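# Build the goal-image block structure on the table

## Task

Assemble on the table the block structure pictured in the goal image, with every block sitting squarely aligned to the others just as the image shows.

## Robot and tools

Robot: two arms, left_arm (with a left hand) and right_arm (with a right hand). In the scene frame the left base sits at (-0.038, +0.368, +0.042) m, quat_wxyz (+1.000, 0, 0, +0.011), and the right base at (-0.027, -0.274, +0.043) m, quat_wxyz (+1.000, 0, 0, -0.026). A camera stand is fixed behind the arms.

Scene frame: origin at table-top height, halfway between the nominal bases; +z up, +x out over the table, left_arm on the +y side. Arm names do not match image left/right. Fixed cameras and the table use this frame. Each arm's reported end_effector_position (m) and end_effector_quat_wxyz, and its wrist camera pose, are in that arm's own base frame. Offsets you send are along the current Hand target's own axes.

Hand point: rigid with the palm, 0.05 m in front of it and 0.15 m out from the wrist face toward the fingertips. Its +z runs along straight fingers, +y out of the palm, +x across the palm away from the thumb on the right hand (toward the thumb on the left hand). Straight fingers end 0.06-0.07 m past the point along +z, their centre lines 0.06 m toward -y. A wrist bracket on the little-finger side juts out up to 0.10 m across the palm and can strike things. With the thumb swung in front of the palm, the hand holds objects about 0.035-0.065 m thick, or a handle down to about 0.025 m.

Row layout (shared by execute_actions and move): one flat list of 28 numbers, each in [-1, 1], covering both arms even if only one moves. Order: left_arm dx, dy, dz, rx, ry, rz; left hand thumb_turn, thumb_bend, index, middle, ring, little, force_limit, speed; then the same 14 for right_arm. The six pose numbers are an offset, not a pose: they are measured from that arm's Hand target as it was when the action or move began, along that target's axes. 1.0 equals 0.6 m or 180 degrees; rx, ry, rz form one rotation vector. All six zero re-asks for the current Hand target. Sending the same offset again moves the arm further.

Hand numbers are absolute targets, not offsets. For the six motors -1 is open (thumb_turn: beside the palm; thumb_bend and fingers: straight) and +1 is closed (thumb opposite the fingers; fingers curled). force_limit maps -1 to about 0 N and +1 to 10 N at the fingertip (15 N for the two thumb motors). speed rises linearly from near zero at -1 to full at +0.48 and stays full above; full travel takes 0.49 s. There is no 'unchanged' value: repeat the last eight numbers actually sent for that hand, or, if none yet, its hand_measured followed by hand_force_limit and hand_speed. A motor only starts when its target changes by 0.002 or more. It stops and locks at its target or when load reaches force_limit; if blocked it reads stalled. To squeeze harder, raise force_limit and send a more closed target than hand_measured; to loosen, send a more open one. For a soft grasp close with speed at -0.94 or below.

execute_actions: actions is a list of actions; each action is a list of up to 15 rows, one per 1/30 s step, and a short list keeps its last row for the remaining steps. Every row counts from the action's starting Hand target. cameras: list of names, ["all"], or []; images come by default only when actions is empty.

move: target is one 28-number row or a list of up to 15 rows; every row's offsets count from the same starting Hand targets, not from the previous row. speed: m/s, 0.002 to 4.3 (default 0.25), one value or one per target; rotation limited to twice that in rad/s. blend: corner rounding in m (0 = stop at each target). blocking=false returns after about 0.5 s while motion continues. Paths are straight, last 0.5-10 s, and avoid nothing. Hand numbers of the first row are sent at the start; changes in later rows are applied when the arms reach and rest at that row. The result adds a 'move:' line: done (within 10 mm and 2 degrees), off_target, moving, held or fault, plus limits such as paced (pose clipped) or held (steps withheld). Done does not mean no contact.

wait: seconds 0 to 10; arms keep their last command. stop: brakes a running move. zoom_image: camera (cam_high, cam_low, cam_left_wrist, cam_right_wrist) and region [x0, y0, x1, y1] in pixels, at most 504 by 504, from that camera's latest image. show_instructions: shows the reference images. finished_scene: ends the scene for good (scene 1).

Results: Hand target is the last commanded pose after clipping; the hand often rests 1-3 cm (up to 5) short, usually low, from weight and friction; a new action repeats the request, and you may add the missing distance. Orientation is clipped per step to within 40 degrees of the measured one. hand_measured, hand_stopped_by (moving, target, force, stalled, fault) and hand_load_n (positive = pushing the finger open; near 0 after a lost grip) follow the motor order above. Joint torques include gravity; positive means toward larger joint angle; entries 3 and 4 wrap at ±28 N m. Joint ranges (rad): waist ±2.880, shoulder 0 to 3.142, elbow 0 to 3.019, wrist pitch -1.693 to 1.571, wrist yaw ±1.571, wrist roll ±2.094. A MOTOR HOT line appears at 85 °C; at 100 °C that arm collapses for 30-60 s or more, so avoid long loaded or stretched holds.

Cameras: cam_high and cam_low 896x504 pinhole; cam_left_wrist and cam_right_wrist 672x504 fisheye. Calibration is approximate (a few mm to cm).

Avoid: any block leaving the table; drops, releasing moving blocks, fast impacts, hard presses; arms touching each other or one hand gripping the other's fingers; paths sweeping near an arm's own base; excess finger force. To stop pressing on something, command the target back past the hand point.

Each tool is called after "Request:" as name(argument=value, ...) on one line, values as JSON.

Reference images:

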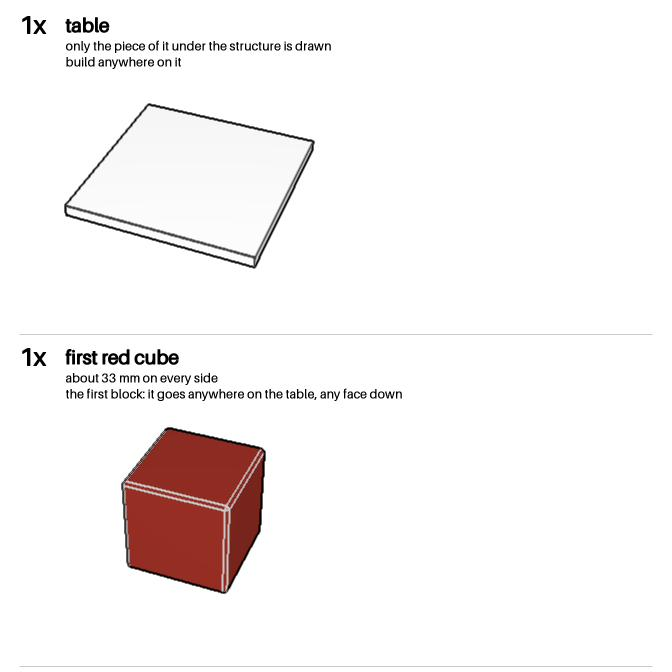

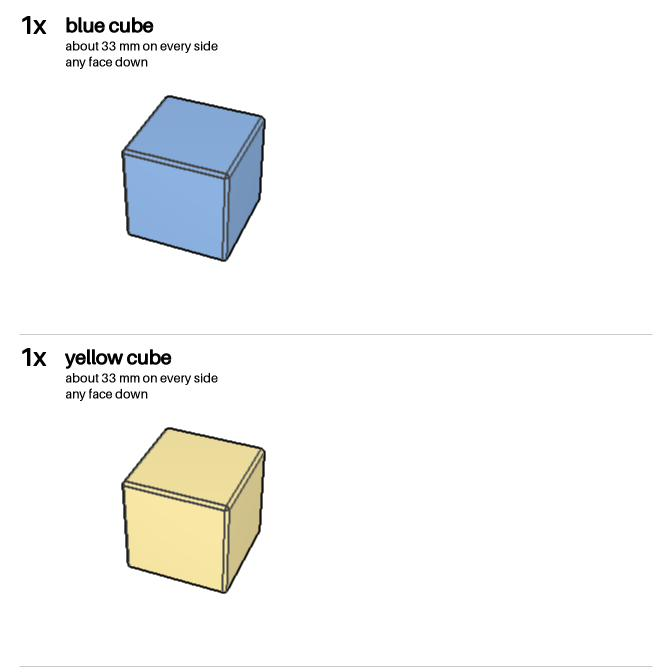

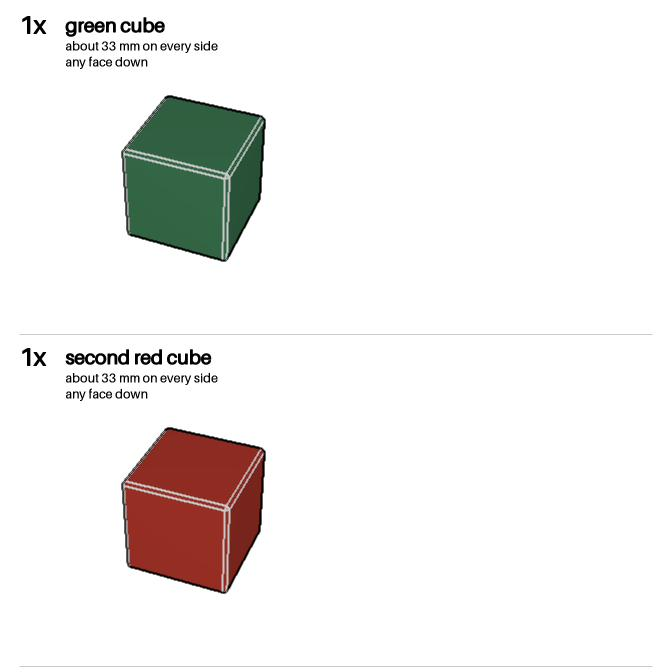

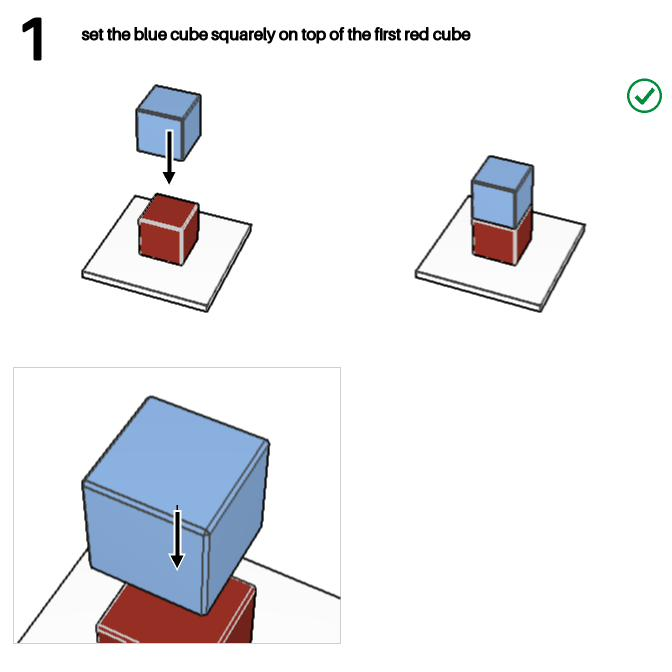

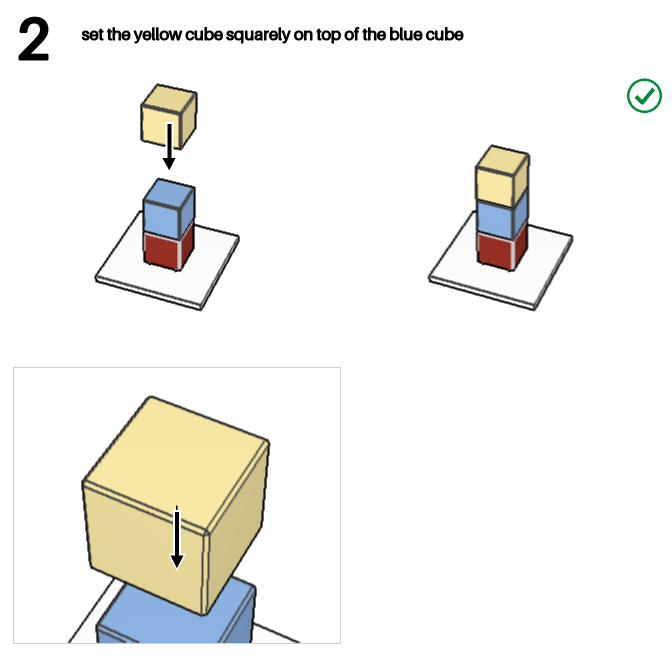

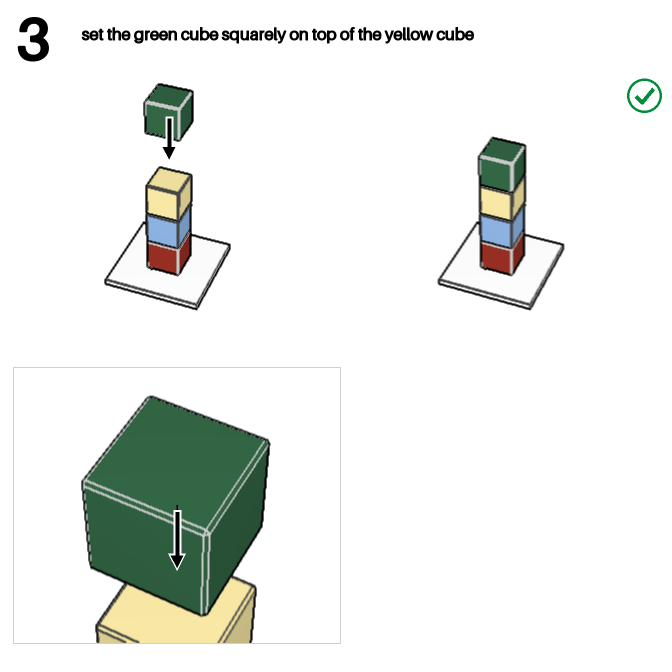

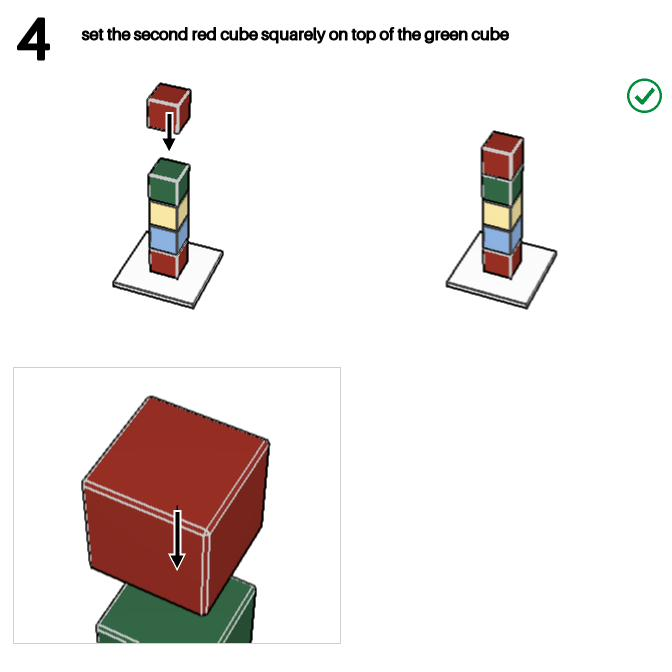

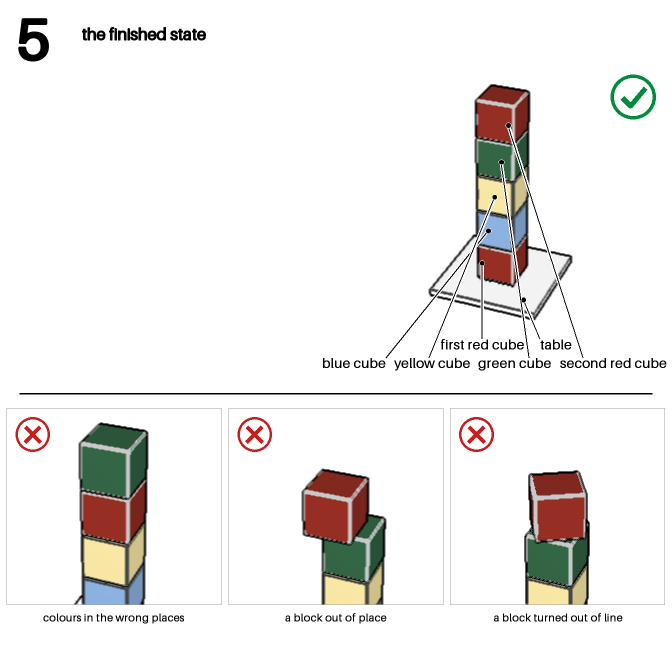

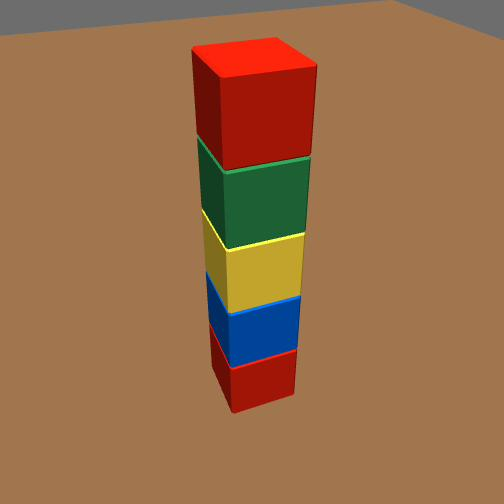

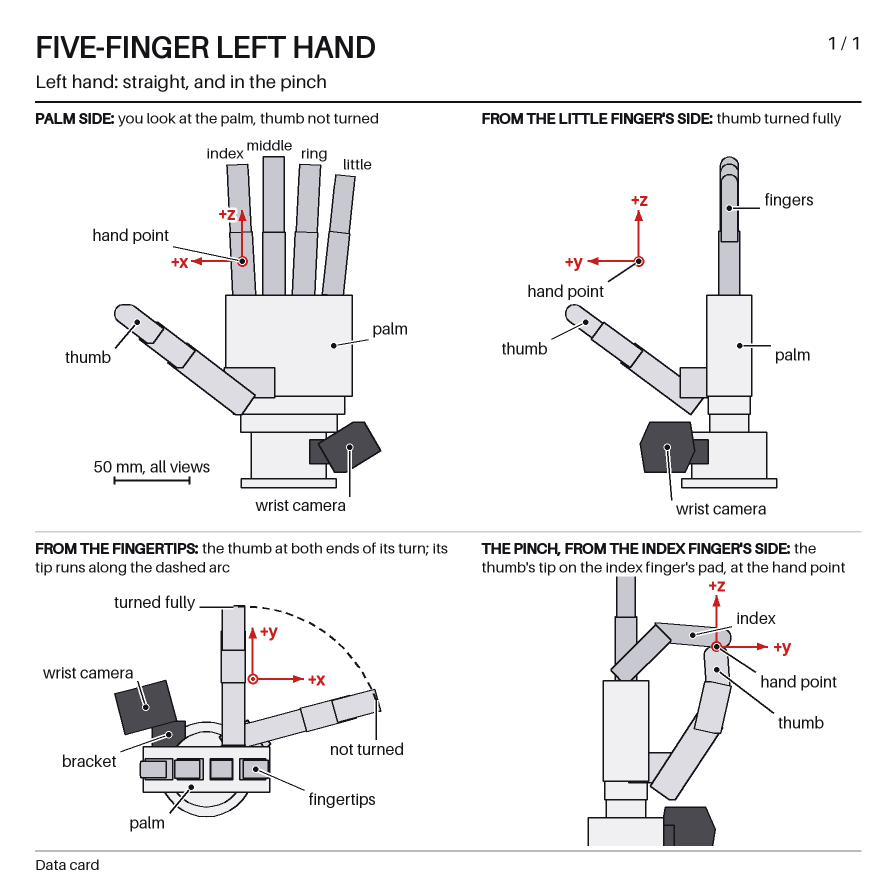

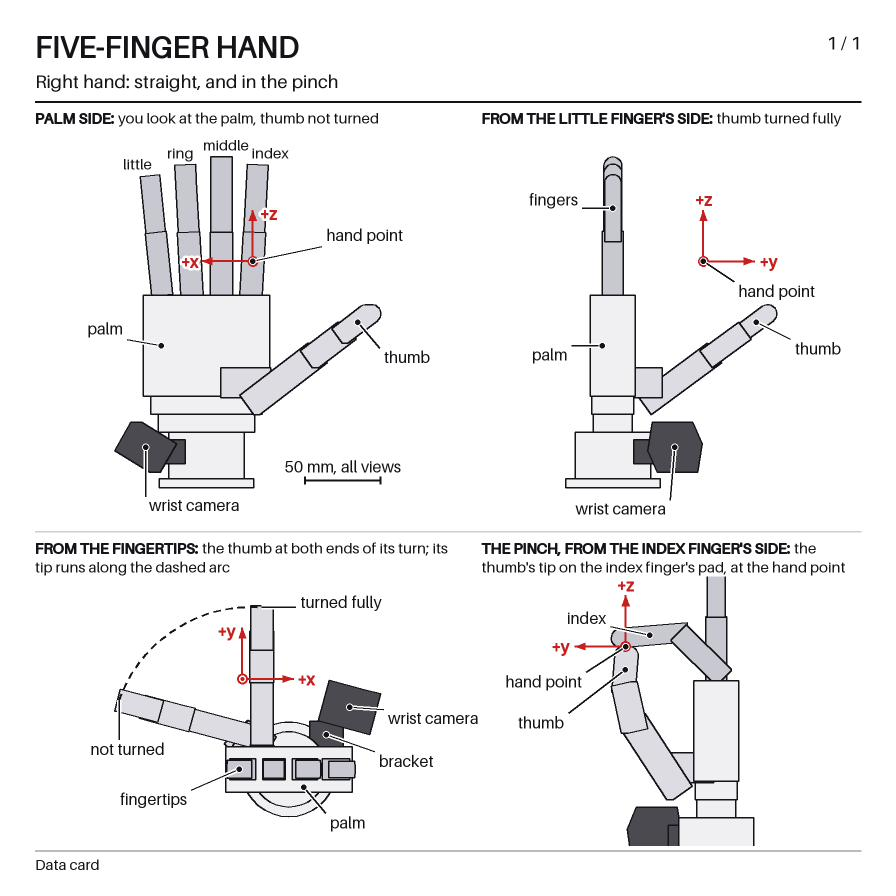

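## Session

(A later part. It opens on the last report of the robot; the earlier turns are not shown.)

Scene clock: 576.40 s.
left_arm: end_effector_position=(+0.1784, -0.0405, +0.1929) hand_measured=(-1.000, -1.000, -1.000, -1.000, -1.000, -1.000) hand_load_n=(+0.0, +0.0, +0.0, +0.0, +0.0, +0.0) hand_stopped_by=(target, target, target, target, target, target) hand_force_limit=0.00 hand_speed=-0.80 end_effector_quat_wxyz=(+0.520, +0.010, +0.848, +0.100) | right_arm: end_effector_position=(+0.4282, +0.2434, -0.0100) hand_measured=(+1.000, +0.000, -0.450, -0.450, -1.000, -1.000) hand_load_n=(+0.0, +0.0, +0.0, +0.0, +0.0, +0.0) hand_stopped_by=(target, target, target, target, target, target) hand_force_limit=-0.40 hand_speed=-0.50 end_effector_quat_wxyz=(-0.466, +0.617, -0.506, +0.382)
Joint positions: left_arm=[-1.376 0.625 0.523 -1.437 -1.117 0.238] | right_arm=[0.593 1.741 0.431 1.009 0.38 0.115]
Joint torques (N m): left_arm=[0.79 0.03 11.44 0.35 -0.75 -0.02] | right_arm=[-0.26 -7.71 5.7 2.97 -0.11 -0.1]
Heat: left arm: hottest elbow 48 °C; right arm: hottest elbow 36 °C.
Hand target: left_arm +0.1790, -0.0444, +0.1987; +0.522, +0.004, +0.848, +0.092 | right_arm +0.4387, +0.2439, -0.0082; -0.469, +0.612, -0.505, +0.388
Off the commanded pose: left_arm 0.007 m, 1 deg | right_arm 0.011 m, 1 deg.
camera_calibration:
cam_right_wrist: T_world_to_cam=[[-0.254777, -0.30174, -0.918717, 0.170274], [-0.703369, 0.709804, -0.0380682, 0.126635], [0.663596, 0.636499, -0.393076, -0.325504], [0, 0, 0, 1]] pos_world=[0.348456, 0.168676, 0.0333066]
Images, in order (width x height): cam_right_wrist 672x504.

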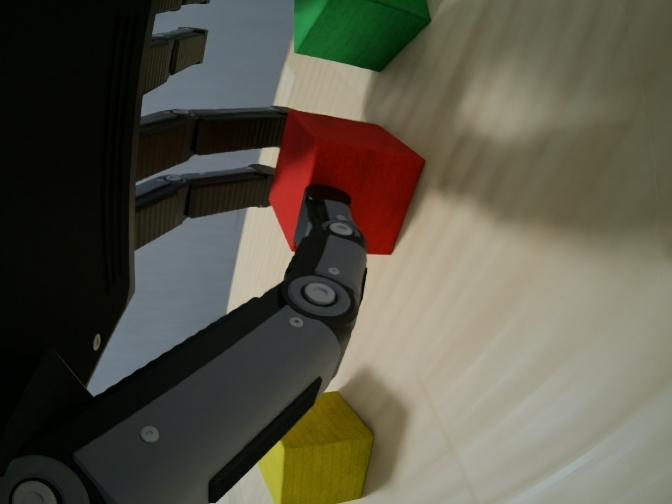

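Request:
execute_actions(actions=[[[0,0,0,0,0,0,-1,-1,-1,-1,-1,-1,0,-0.8, 0,0,0,0,0,0,1,0,0.1,0.1,-1,-1,-0.4,-0.85]],[[0,0,0,0,0,0,-1,-1,-1,-1,-1,-1,0,-0.8, 0,0,0,0,0,0,1,0,0.1,0.1,-1,-1,-0.4,-0.85]]], cameras=["cam_right_wrist"])

Scene clock: 596.50 s.
left_arm: end_effector_position=(+0.1784, -0.0405, +0.1929) hand_measured=(-1.000, -1.000, -1.000, -1.000, -1.000, -1.000) hand_load_n=(+0.0, +0.0, +0.0, +0.0, +0.0, +0.0) hand_stopped_by=(target, target, target, target, target, target) hand_force_limit=0.00 hand_speed=-0.80 end_effector_quat_wxyz=(+0.520, +0.010, +0.848, +0.100) | right_arm: end_effector_position=(+0.4286, +0.2434, -0.0094) hand_measured=(+1.000, -0.002, -0.300, -0.300, -1.000, -1.000) hand_load_n=(+0.0, +5.5, +3.5, +5.0, +0.0, +0.0) hand_stopped_by=(target, target, force, force, target, target) hand_force_limit=-0.40 hand_speed=-0.85 end_effector_quat_wxyz=(-0.467, +0.616, -0.506, +0.382)
Joint positions: left_arm=[-1.376 0.625 0.523 -1.437 -1.117 0.238] | right_arm=[0.593 1.741 0.431 1.012 0.38 0.115]
Joint torques (N m): left_arm=[0.79 0.09 11.45 0.36 -0.76 -0.02] | right_arm=[0.03 -7.71 6.01 2.86 -0.1 -0.11]
Heat: left arm: hottest elbow 48 °C; right arm: hottest elbow 36 °C.
Hand target: left_arm +0.1790, -0.0444, +0.1987; +0.522, +0.004, +0.848, +0.092 | right_arm +0.4387, +0.2438, -0.0082; -0.469, +0.612, -0.505, +0.388
Off the commanded pose: left_arm 0.007 m, 1 deg | right_arm 0.010 m, 1 deg.
camera_calibration:
cam_right_wrist: T_world_to_cam=[[-0.252852, -0.300323, -0.919713, 0.169847], [-0.703016, 0.710126, -0.0386074, 0.12656], [0.664706, 0.636811, -0.390688, -0.32606], [0, 0, 0, 1]] pos_world=[0.348654, 0.168774, 0.0337086]
Images, in order (width x height): cam_right_wrist 672x504.

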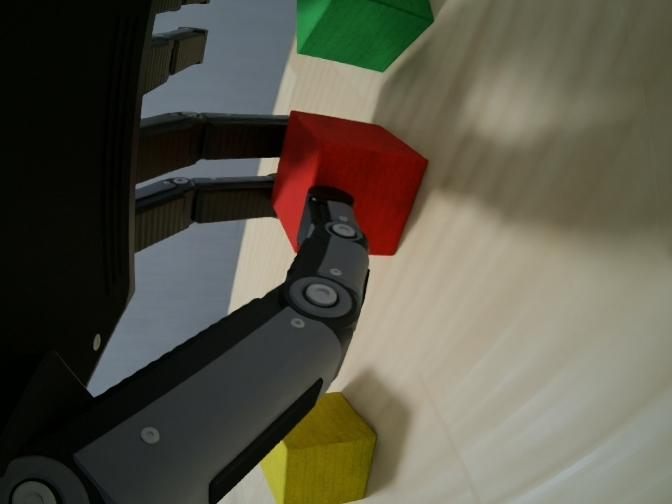

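Request:
move(target=[0,0,0,0,0,0,-1,-1,-1,-1,-1,-1,0,-0.8, 0,-0.1127,-0.0302,0,0,0,1,0,0.1,0.1,-1,-1,-0.4,-0.85], speed=0.1, cameras=["cam_right_wrist"])

Scene clock: 606.17 s.
left_arm: end_effector_position=(+0.1784, -0.0405, +0.1929) hand_measured=(-1.000, -1.000, -1.000, -1.000, -1.000, -1.000) hand_load_n=(+0.0, +0.0, +0.0, +0.0, +0.0, +0.0) hand_stopped_by=(target, target, target, target, target, target) hand_force_limit=0.00 hand_speed=-0.80 end_effector_quat_wxyz=(+0.520, +0.010, +0.848, +0.100) | right_arm: end_effector_position=(+0.4222, +0.2390, +0.0411) hand_measured=(+1.000, -0.002, -0.300, -0.300, -1.000, -1.000) hand_load_n=(+0.0, +6.0, +4.0, +4.5, +0.0, +0.0) hand_stopped_by=(target, target, force, force, target, target) hand_force_limit=-0.40 hand_speed=-0.85 end_effector_quat_wxyz=(-0.455, +0.625, -0.508, +0.379)
Joint positions: left_arm=[-1.376 0.625 0.523 -1.437 -1.117 0.238] | right_arm=[0.593 1.492 0.435 0.73 0.38 0.114]
Joint torques (N m): left_arm=[0.79 0.09 11.41 0.38 -0.76 -0.01] | right_arm=[0.26 -9.41 8.96 1.88 -0.08 -0.13]
Heat: left arm: hottest elbow 49 °C; right arm: hottest elbow 35 °C.
Hand target: left_arm +0.1790, -0.0444, +0.1987; +0.522, +0.004, +0.848, +0.092 | right_arm +0.4387, +0.2438, +0.0618; -0.469, +0.612, -0.505, +0.388
Off the commanded pose: left_arm 0.007 m, 1 deg | right_arm 0.027 m, 2 deg.
move: off_target (right_arm)
camera_calibration:
cam_right_wrist: T_world_to_cam=[[-0.274834, -0.316399, -0.907942, 0.225951], [-0.704098, 0.709287, -0.034041, 0.12765], [0.654762, 0.629924, -0.417712, -0.292332], [0, 0, 0, 1]] pos_world=[0.343385, 0.165097, 0.0873853]
Images, in order (width x height): cam_right_wrist 672x504.

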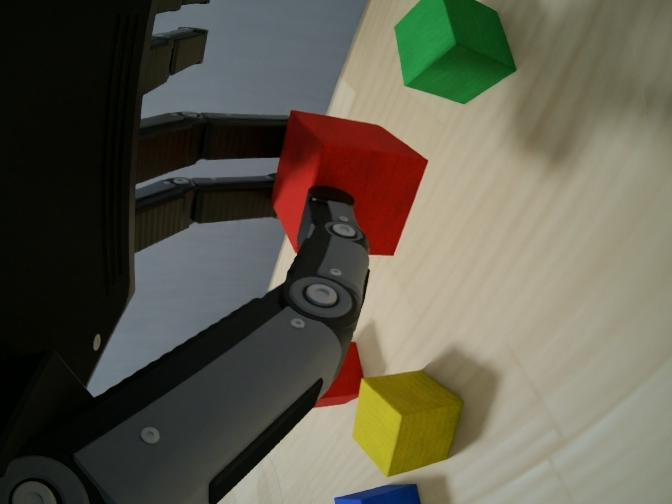

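Request:
move(target=[0,0,0,0,0,0,-1,-1,-1,-1,-1,-1,0,-0.8, 0.3473,-0.0235,-0.0909,0,0,0,1,0,0.1,0.1,-1,-1,-0.4,-0.85], speed=0.2, cameras=["cam_right_wrist","cam_high"])

Scene clock: 625.93 s.
left_arm: end_effector_position=(+0.1784, -0.0405, +0.1929) hand_measured=(-1.000, -1.000, -1.000, -1.000, -1.000, -1.000) hand_load_n=(+0.0, +0.0, +0.0, +0.0, +0.0, +0.0) hand_stopped_by=(target, target, target, target, target, target) hand_force_limit=0.00 hand_speed=-0.80 end_effector_quat_wxyz=(+0.520, +0.010, +0.848, +0.100) | right_arm: end_effector_position=(+0.4241, +0.0353, +0.0779) hand_measured=(+1.000, -0.002, -0.300, -0.300, -1.000, -1.000) hand_load_n=(+0.0, +6.0, +4.0, +5.0, +0.0, +0.0) hand_stopped_by=(target, target, force, force, target, target) hand_force_limit=-0.40 hand_speed=-0.85 end_effector_quat_wxyz=(-0.467, +0.616, -0.512, +0.375)
Joint positions: left_arm=[-1.376 0.625 0.523 -1.437 -1.117 0.238] | right_arm=[-0.11 1.221 0.328 0.594 -0.297 -0.073]
Joint torques (N m): left_arm=[0.79 0.09 11.45 0.36 -0.76 -0.02] | right_arm=[0.15 -6.95 8.29 1.87 -0.15 -0.16]
Heat: left arm: hottest elbow 49 °C; right arm: hottest elbow 35 °C.
Hand target: left_arm +0.1790, -0.0444, +0.1987; +0.522, +0.004, +0.848, +0.092 | right_arm +0.4301, +0.0299, +0.0896; -0.469, +0.612, -0.505, +0.388
Off the commanded pose: left_arm 0.007 m, 1 deg | right_arm 0.014 m, 2 deg.
move: off_target (right_arm)
camera_calibration:
cam_right_wrist: T_world_to_cam=[[-0.264972, -0.288703, -0.920022, 0.191185], [-0.702674, 0.711208, -0.0208029, 0.273116], [0.660333, 0.640963, -0.391314, -0.154773], [0, 0, 0, 1]] pos_world=[0.344771, -0.0398428, 0.121011]
Images, in order (width x height): cam_high 896x504, cam_right_wrist 672x504.

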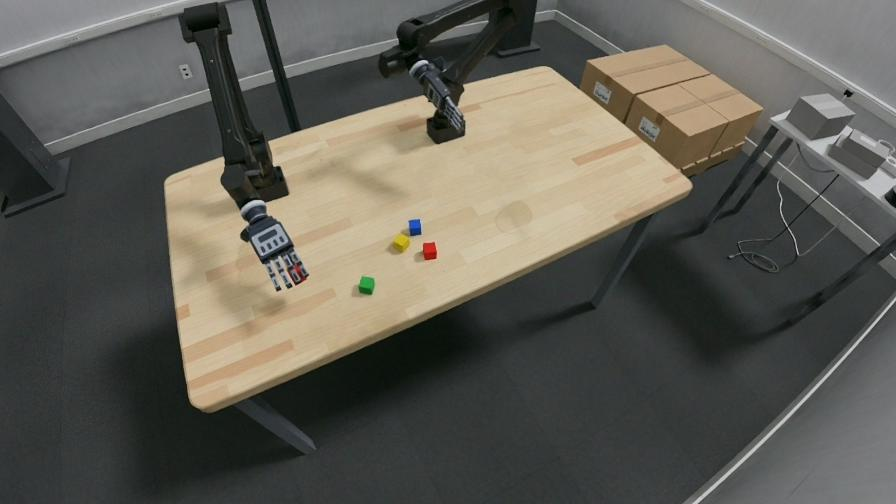

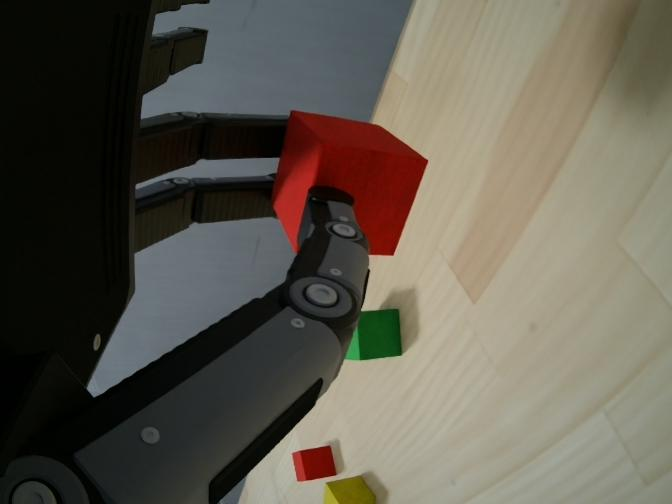

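Request:
move(target=[0,0,0,0,0,0,-1,-1,-1,-1,-1,-1,0,-0.8, 0,0.132,0.0354,0,0,0,1,0,0.1,0.1,-1,-1,-0.4,-0.85], speed=0.12, cameras=["cam_low","cam_right_wrist"])

Request:
zoom_image(camera="cam_low", region=[380, 220, 480, 300])

Scene clock: 638.77 s.
left_arm: end_effector_position=(+0.1784, -0.0405, +0.1929) hand_measured=(-1.000, -1.000, -1.000, -1.000, -1.000, -1.000) hand_load_n=(+0.0, +0.0, -0.5, +0.0, +0.0, +0.0) hand_stopped_by=(target, target, target, target, target, target) hand_force_limit=0.00 hand_speed=-0.80 end_effector_quat_wxyz=(+0.520, +0.010, +0.848, +0.100) | right_arm: end_effector_position=(+0.4303, +0.0343, +0.0105) hand_measured=(+1.000, -0.002, -0.300, -0.300, -1.000, -1.000) hand_load_n=(+0.0, +6.0, +3.5, +4.5, +0.0, +0.0) hand_stopped_by=(target, target, force, force, target, target) hand_force_limit=-0.40 hand_speed=-0.85 end_effector_quat_wxyz=(-0.471, +0.613, -0.504, +0.385)
Joint positions: left_arm=[-1.376 0.625 0.523 -1.437 -1.117 0.238] | right_arm=[-0.11 1.591 0.287 1.029 -0.298 -0.08]
Joint velocities: left_arm=[within noise] | right_arm=[-0.005 -0.005 -0.007 0.012 -0.007 -0.154]
Joint torques (N m): left_arm=[0.79 0.09 11.44 0.38 -0.76 -0.01] | right_arm=[-0.15 -5.83 3.99 2.86 -0.22 -0.09]
Heat: left arm: hottest elbow 49 °C; right arm: hottest elbow 36 °C.
Hand target: left_arm +0.1790, -0.0444, +0.1987; +0.522, +0.004, +0.848, +0.092 | right_arm +0.4301, +0.0299, +0.0076; -0.469, +0.612, -0.505, +0.388
Off the commanded pose: left_arm 0.007 m, 1 deg | right_arm 0.005 m, 0 deg.
move: done
camera_calibration:
cam_right_wrist: T_world_to_cam=[[-0.24093, -0.296923, -0.924007, 0.120519], [-0.703289, 0.709502, -0.0446147, 0.277334], [0.668832, 0.639096, -0.379763, -0.188319], [0, 0, 0, 1]] pos_world=[0.350037, -0.0406309, 0.0522169]
Images, in order (width x height): cam_low 896x504, cam_right_wrist 672x504.

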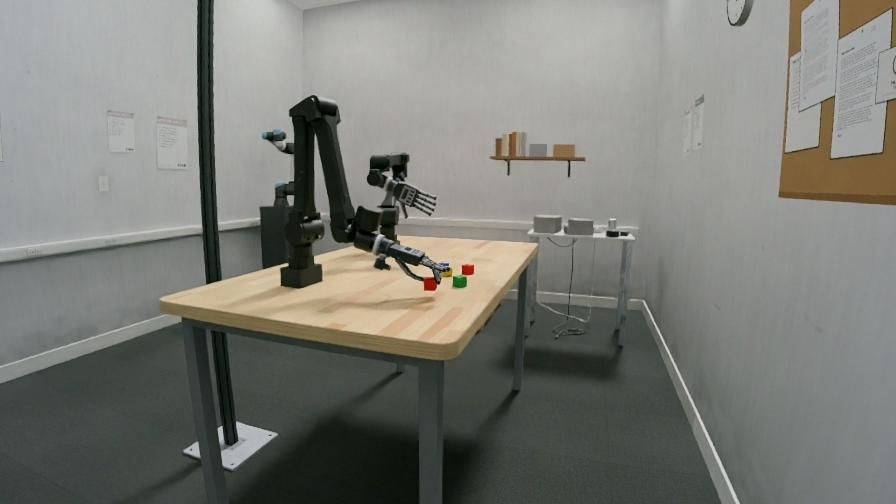

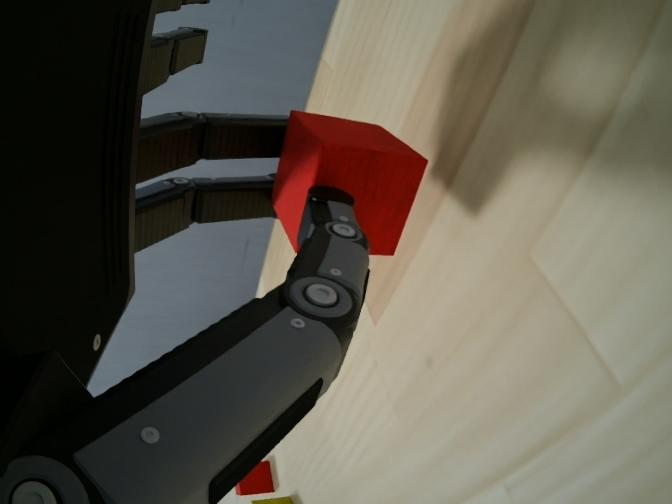

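Scaled by 5.040.

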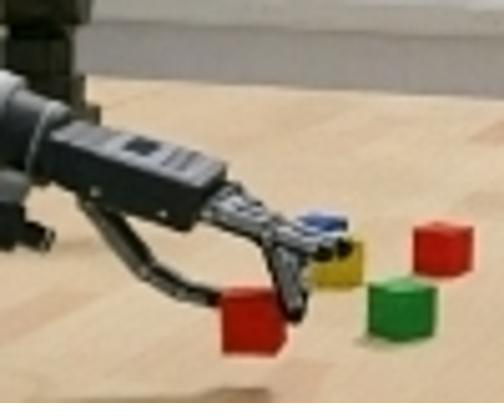

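Request:
move(target=[0,0,0,0,0,0,-1,-1,-1,-1,-1,-1,0,-0.8, 0,0.0274,0.0073,0,0,0,1,0,0.1,0.1,-1,-1,-0.4,-0.85], speed=0.06, cameras=["cam_low","cam_right_wrist"])

Request:
zoom_image(camera="cam_low", region=[380, 220, 480, 300])

Scene clock: 648.60 s.
left_arm: end_effector_position=(+0.1784, -0.0405, +0.1929) hand_measured=(-1.000, -1.000, -1.000, -1.000, -1.000, -1.000) hand_load_n=(+0.0, +0.0, +0.0, +0.0, +0.0, +0.5) hand_stopped_by=(target, target, target, target, target, target) hand_force_limit=0.00 hand_speed=-0.80 end_effector_quat_wxyz=(+0.520, +0.010, +0.848, +0.100) | right_arm: end_effector_position=(+0.4303, +0.0343, -0.0068) hand_measured=(+1.000, -0.002, -0.300, -0.300, -1.000, -1.000) hand_load_n=(+0.0, +5.5, +3.5, +4.5, +0.0, +0.0) hand_stopped_by=(target, target, force, force, target, target) hand_force_limit=-0.40 hand_speed=-0.85 end_effector_quat_wxyz=(-0.471, +0.613, -0.504, +0.384)
Joint positions: left_arm=[-1.376 0.625 0.523 -1.437 -1.117 0.238] | right_arm=[-0.11 1.688 0.287 1.125 -0.298 -0.08]
Joint torques (N m): left_arm=[0.79 0.09 11.44 0.36 -0.76 -0.02] | right_arm=[0.21 -6.42 3.32 2.89 -0.22 -0.06]
Heat: left arm: hottest elbow 49 °C; right arm: hottest elbow 35 °C.
Hand target: left_arm +0.1790, -0.0444, +0.1987; +0.522, +0.004, +0.848, +0.092 | right_arm +0.4301, +0.0299, -0.0095; -0.469, +0.612, -0.505, +0.388
Off the commanded pose: left_arm 0.007 m, 1 deg | right_arm 0.005 m, 0 deg.
move: done
camera_calibration:
cam_right_wrist: T_world_to_cam=[[-0.241657, -0.29684, -0.923844, 0.104854], [-0.703355, 0.709477, -0.0439802, 0.276497], [0.668501, 0.639162, -0.380234, -0.194649], [0, 0, 0, 1]] pos_world=[0.349938, -0.040631, 0.0350166]
Images, in order (width x height): cam_low 896x504, cam_right_wrist 672x504.

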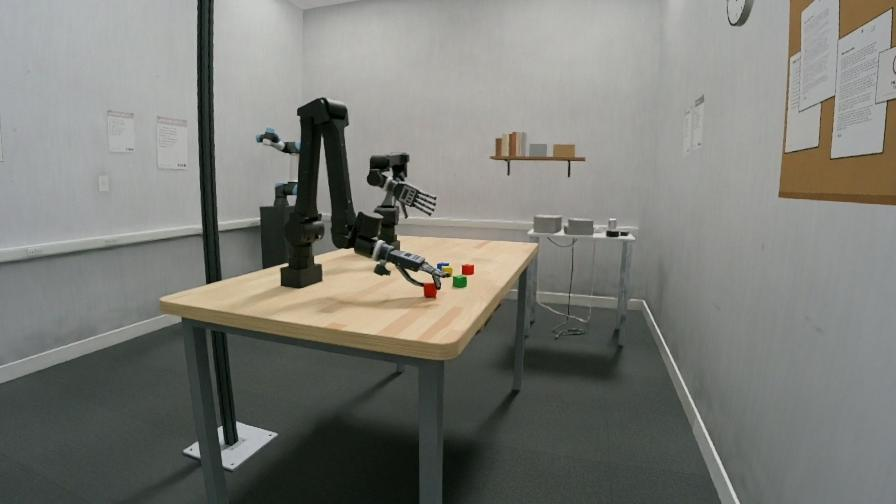

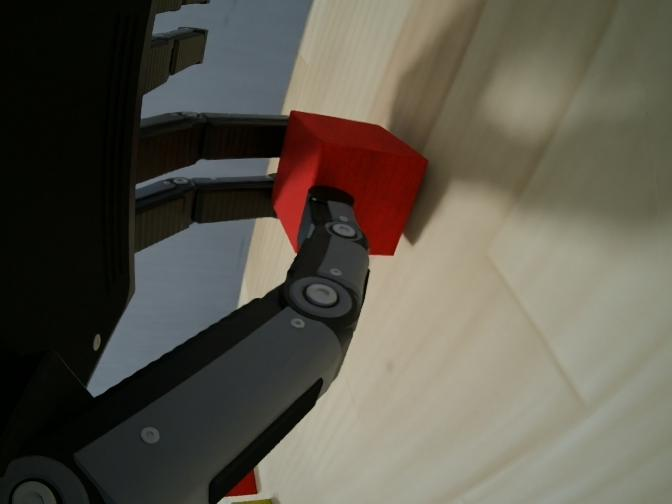

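Scaled by 5.040.

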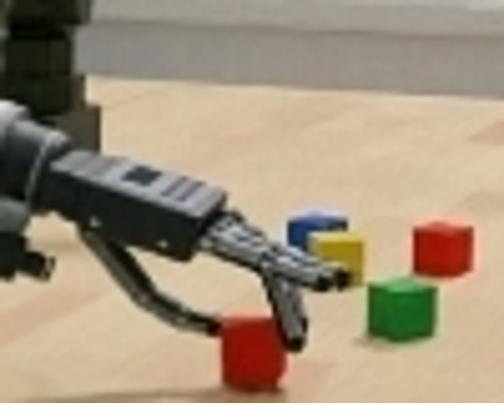

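Request:
move(target=[0,0,0,0,0,0,-1,-1,-1,-1,-1,-1,0,-0.8, 0,0.0064,0.0017,0,0,0,1,0,0.1,0.1,-1,-1,-0.4,-0.85], speed=0.03, cameras=["cam_low","cam_right_wrist"])

Request:
zoom_image(camera="cam_low", region=[410, 270, 450, 302])

Request:
zoom_image(camera="cam_right_wrist", region=[240, 80, 480, 320])

Scene clock: 659.93 s.
left_arm: end_effector_position=(+0.1784, -0.0405, +0.1929) hand_measured=(-1.000, -1.000, -1.000, -1.000, -1.000, -1.000) hand_load_n=(+0.0, +0.0, +0.0, +0.0, +0.0, +0.0) hand_stopped_by=(target, target, target, target, target, target) hand_force_limit=0.00 hand_speed=-0.80 end_effector_quat_wxyz=(+0.520, +0.010, +0.848, +0.100) | right_arm: end_effector_position=(+0.4300, +0.0343, -0.0107) hand_measured=(+1.000, -0.002, -0.300, -0.300, -1.000, -1.000) hand_load_n=(+0.0, +6.0, +3.5, +4.5, +0.0, +0.0) hand_stopped_by=(target, target, force, force, target, target) hand_force_limit=-0.40 hand_speed=-0.85 end_effector_quat_wxyz=(-0.471, +0.613, -0.504, +0.384)
Joint positions: left_arm=[-1.376 0.625 0.523 -1.437 -1.117 0.238] | right_arm=[-0.11 1.711 0.287 1.147 -0.298 -0.08]
Joint torques (N m): left_arm=[0.73 0.09 11.47 0.36 -0.75 -0.02] | right_arm=[0.09 -6.77 3.12 2.99 -0.26 -0.07]
Heat: left arm: hottest elbow 49 °C; right arm: hottest elbow 35 °C.
Hand target: left_arm +0.1790, -0.0444, +0.1987; +0.522, +0.004, +0.848, +0.092 | right_arm +0.4301, +0.0299, -0.0133; -0.469, +0.612, -0.505, +0.388
Off the commanded pose: left_arm 0.007 m, 1 deg | right_arm 0.005 m, 0 deg.
move: done
camera_calibration:
cam_right_wrist: T_world_to_cam=[[-0.241657, -0.29684, -0.923844, 0.10111], [-0.703355, 0.709477, -0.0439802, 0.27618], [0.668501, 0.639162, -0.380234, -0.196037], [0, 0, 0, 1]] pos_world=[0.349738, -0.040631, 0.0310166]
Images, in order (width x height): cam_low 896x504, cam_right_wrist 672x504.

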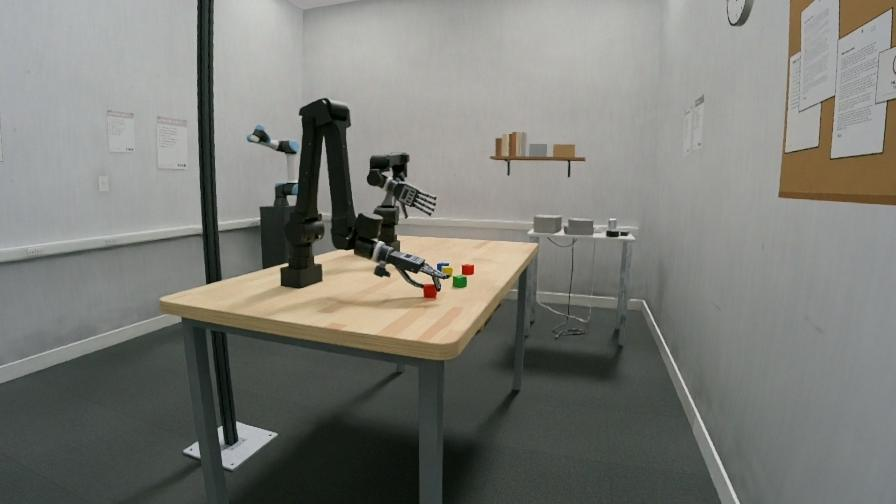

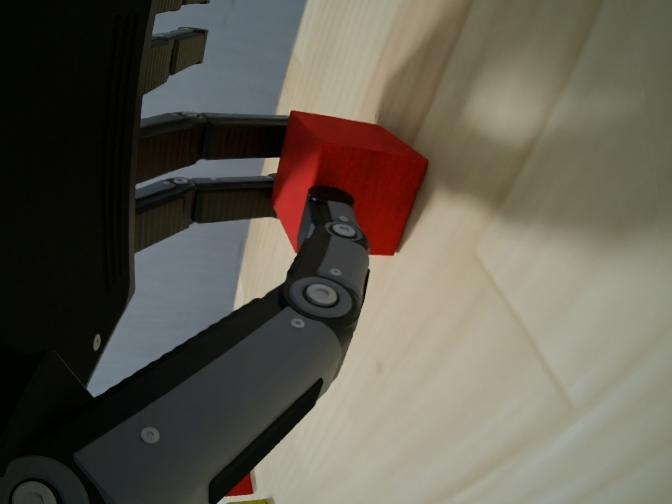

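Scaled by 12.600.

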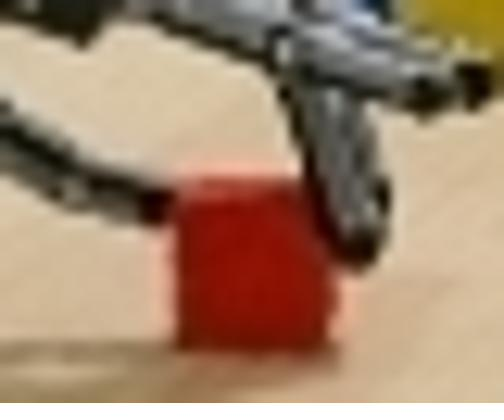

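Scaled by 2.100 from the camera's 672x504 image, which has a finer 960x720 frame.

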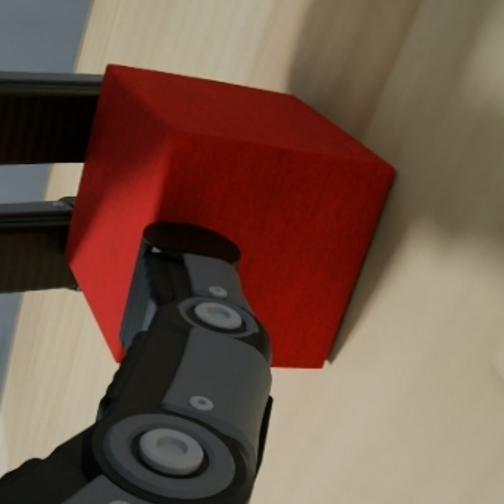

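Request:
move(target=[0,0,0,0,0,0,-1,-1,-1,-1,-1,-1,0,-0.8, 0,0.0048,0.0013,0,0,0,1,0,0.1,0.1,-1,-1,-0.4,-0.85], speed=0.03, cameras=["cam_right_wrist"])

Request:
zoom_image(camera="cam_right_wrist", region=[240, 80, 480, 320])

Scene clock: 671.73 s.
left_arm: end_effector_position=(+0.1784, -0.0405, +0.1929) hand_measured=(-1.000, -1.000, -1.000, -1.000, -1.000, -1.000) hand_load_n=(+0.0, +0.0, +0.0, +0.0, +0.0, +0.0) hand_stopped_by=(target, target, target, target, target, target) hand_force_limit=0.00 hand_speed=-0.80 end_effector_quat_wxyz=(+0.520, +0.010, +0.848, +0.100) | right_arm: end_effector_position=(+0.4306, +0.0344, -0.0118) hand_measured=(+1.000, -0.002, -0.300, -0.300, -1.000, -1.000) hand_load_n=(+0.0, +5.5, +3.5, +5.0, +0.0, +0.0) hand_stopped_by=(target, target, force, force, target, target) hand_force_limit=-0.40 hand_speed=-0.85 end_effector_quat_wxyz=(-0.473, +0.613, -0.502, +0.386)
Joint positions: left_arm=[-1.376 0.625 0.523 -1.437 -1.117 0.238] | right_arm=[-0.11 1.725 0.287 1.167 -0.298 -0.08]
Joint torques (N m): left_arm=[0.73 0.09 11.44 0.36 -0.76 -0.02] | right_arm=[0.38 -6.48 3.17 2.63 -0.25 -0.12]
Motor temperatures (°C): left_arm=[30 31 49 29 32 29] | right_arm=[30 30 34 29 30 27]
Heat: left arm: hottest elbow 49 °C; right arm: hottest elbow 34 °C.
Hand target: left_arm +0.1790, -0.0444, +0.1987; +0.522, +0.004, +0.848, +0.092 | right_arm +0.4301, +0.0299, -0.0163; -0.470, +0.612, -0.505, +0.388
Off the commanded pose: left_arm 0.007 m, 1 deg | right_arm 0.006 m, 1 deg.
move: done
camera_calibration:
cam_right_wrist: T_world_to_cam=[[-0.235816, -0.297371, -0.925182, 0.0977942], [-0.70356, 0.708975, -0.0485502, 0.276576], [0.670368, 0.639472, -0.376406, -0.197622], [0, 0, 0, 1]] pos_world=[0.350129, -0.0406302, 0.029519]
Images, in order (width x height): cam_right_wrist 672x504.

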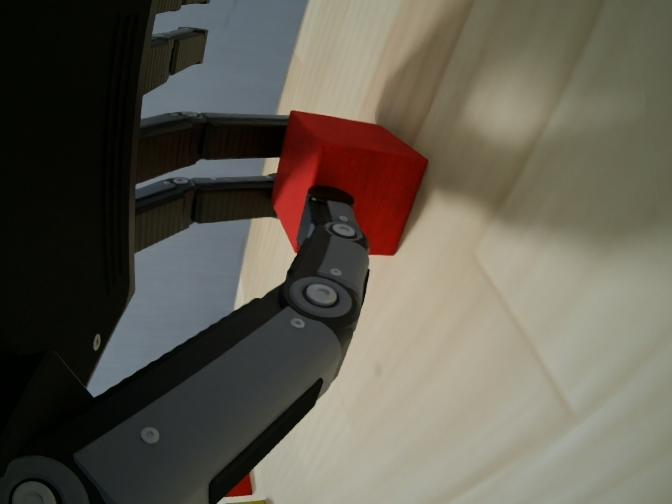

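Scaled by 2.100 from the camera's 672x504 image, which has a finer 960x720 frame.

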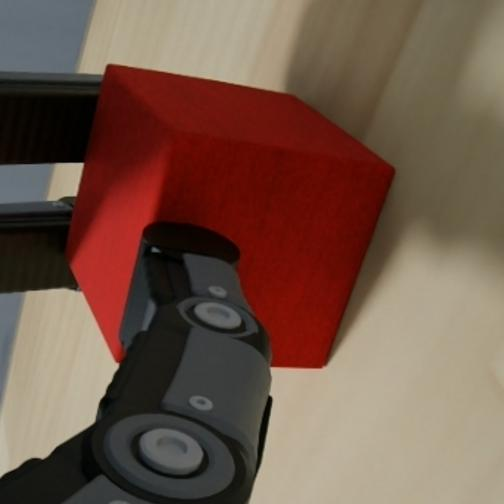

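Request:
execute_actions(actions=[[[0,0,0,0,0,0,-1,-1,-1,-1,-1,-1,0,-0.8, 0,0,0,0,0,0,1,0,-0.5,-0.5,-1,-1,-0.4,-0.7]],[[0,0,0,0,0,0,-1,-1,-1,-1,-1,-1,0,-0.8, 0,0,0,0,0,0,1,0,-0.5,-0.5,-1,-1,-0.4,-0.7]]], cameras=["cam_right_wrist"])

Request:
zoom_image(camera="cam_right_wrist", region=[240, 80, 480, 320])

Scene clock: 680.17 s.
left_arm: end_effector_position=(+0.1784, -0.0405, +0.1929) hand_measured=(-1.000, -1.000, -1.000, -1.000, -1.000, -1.000) hand_load_n=(+0.0, +0.0, +0.0, +0.0, +0.0, +0.0) hand_stopped_by=(target, target, target, target, target, target) hand_force_limit=0.00 hand_speed=-0.80 end_effector_quat_wxyz=(+0.520, +0.010, +0.848, +0.100) | right_arm: end_effector_position=(+0.4302, +0.0344, -0.0128) hand_measured=(+1.000, +0.000, -0.500, -0.500, -1.000, -1.000) hand_load_n=(+0.0, +0.0, +0.0, -0.5, +0.0, +0.0) hand_stopped_by=(target, target, target, target, target, target) hand_force_limit=-0.40 hand_speed=-0.70 end_effector_quat_wxyz=(-0.472, +0.613, -0.503, +0.385)
Joint positions: left_arm=[-1.376 0.625 0.523 -1.437 -1.117 0.238] | right_arm=[-0.11 1.727 0.287 1.167 -0.298 -0.08]
Joint torques (N m): left_arm=[0.79 0.03 11.45 0.36 -0.76 -0.02] | right_arm=[-0.09 -7.36 2.96 2.85 -0.26 -0.1]
Heat: left arm: hottest elbow 49 °C; right arm: hottest elbow 34 °C.
Hand target: left_arm +0.1790, -0.0444, +0.1987; +0.522, +0.004, +0.848, +0.092 | right_arm +0.4301, +0.0300, -0.0164; -0.469, +0.612, -0.505, +0.388
Off the commanded pose: left_arm 0.007 m, 1 deg | right_arm 0.006 m, 0 deg.
camera_calibration:
cam_right_wrist: T_world_to_cam=[[-0.238213, -0.297135, -0.924643, 0.0978457], [-0.703687, 0.708984, -0.0465432, 0.276245], [0.669387, 0.639572, -0.377979, -0.197396], [0, 0, 0, 1]] pos_world=[0.349833, -0.0405305, 0.028718]
Images, in order (width x height): cam_right_wrist 672x504.

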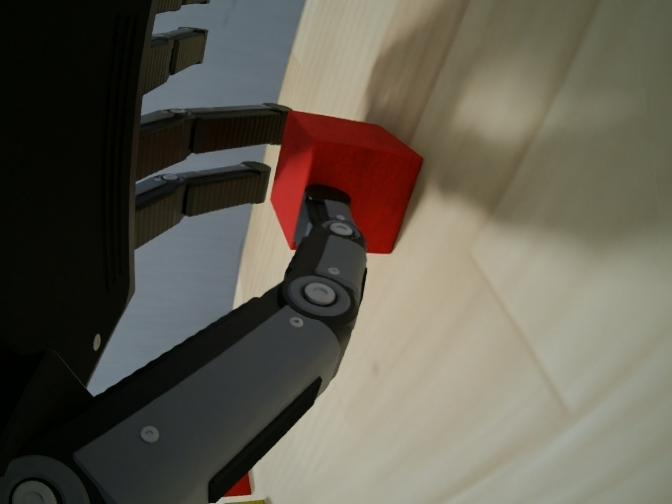

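Scaled by 2.100 from the camera's 672x504 image, which has a finer 960x720 frame.

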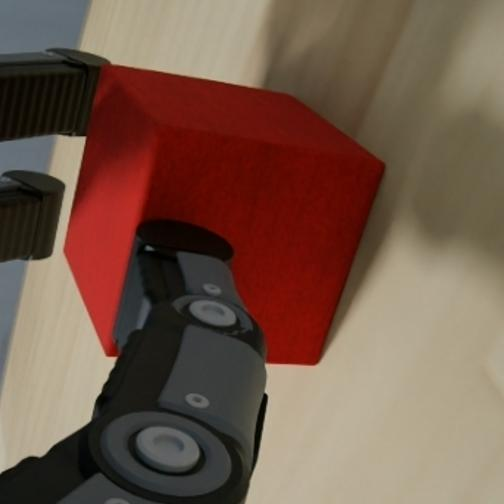

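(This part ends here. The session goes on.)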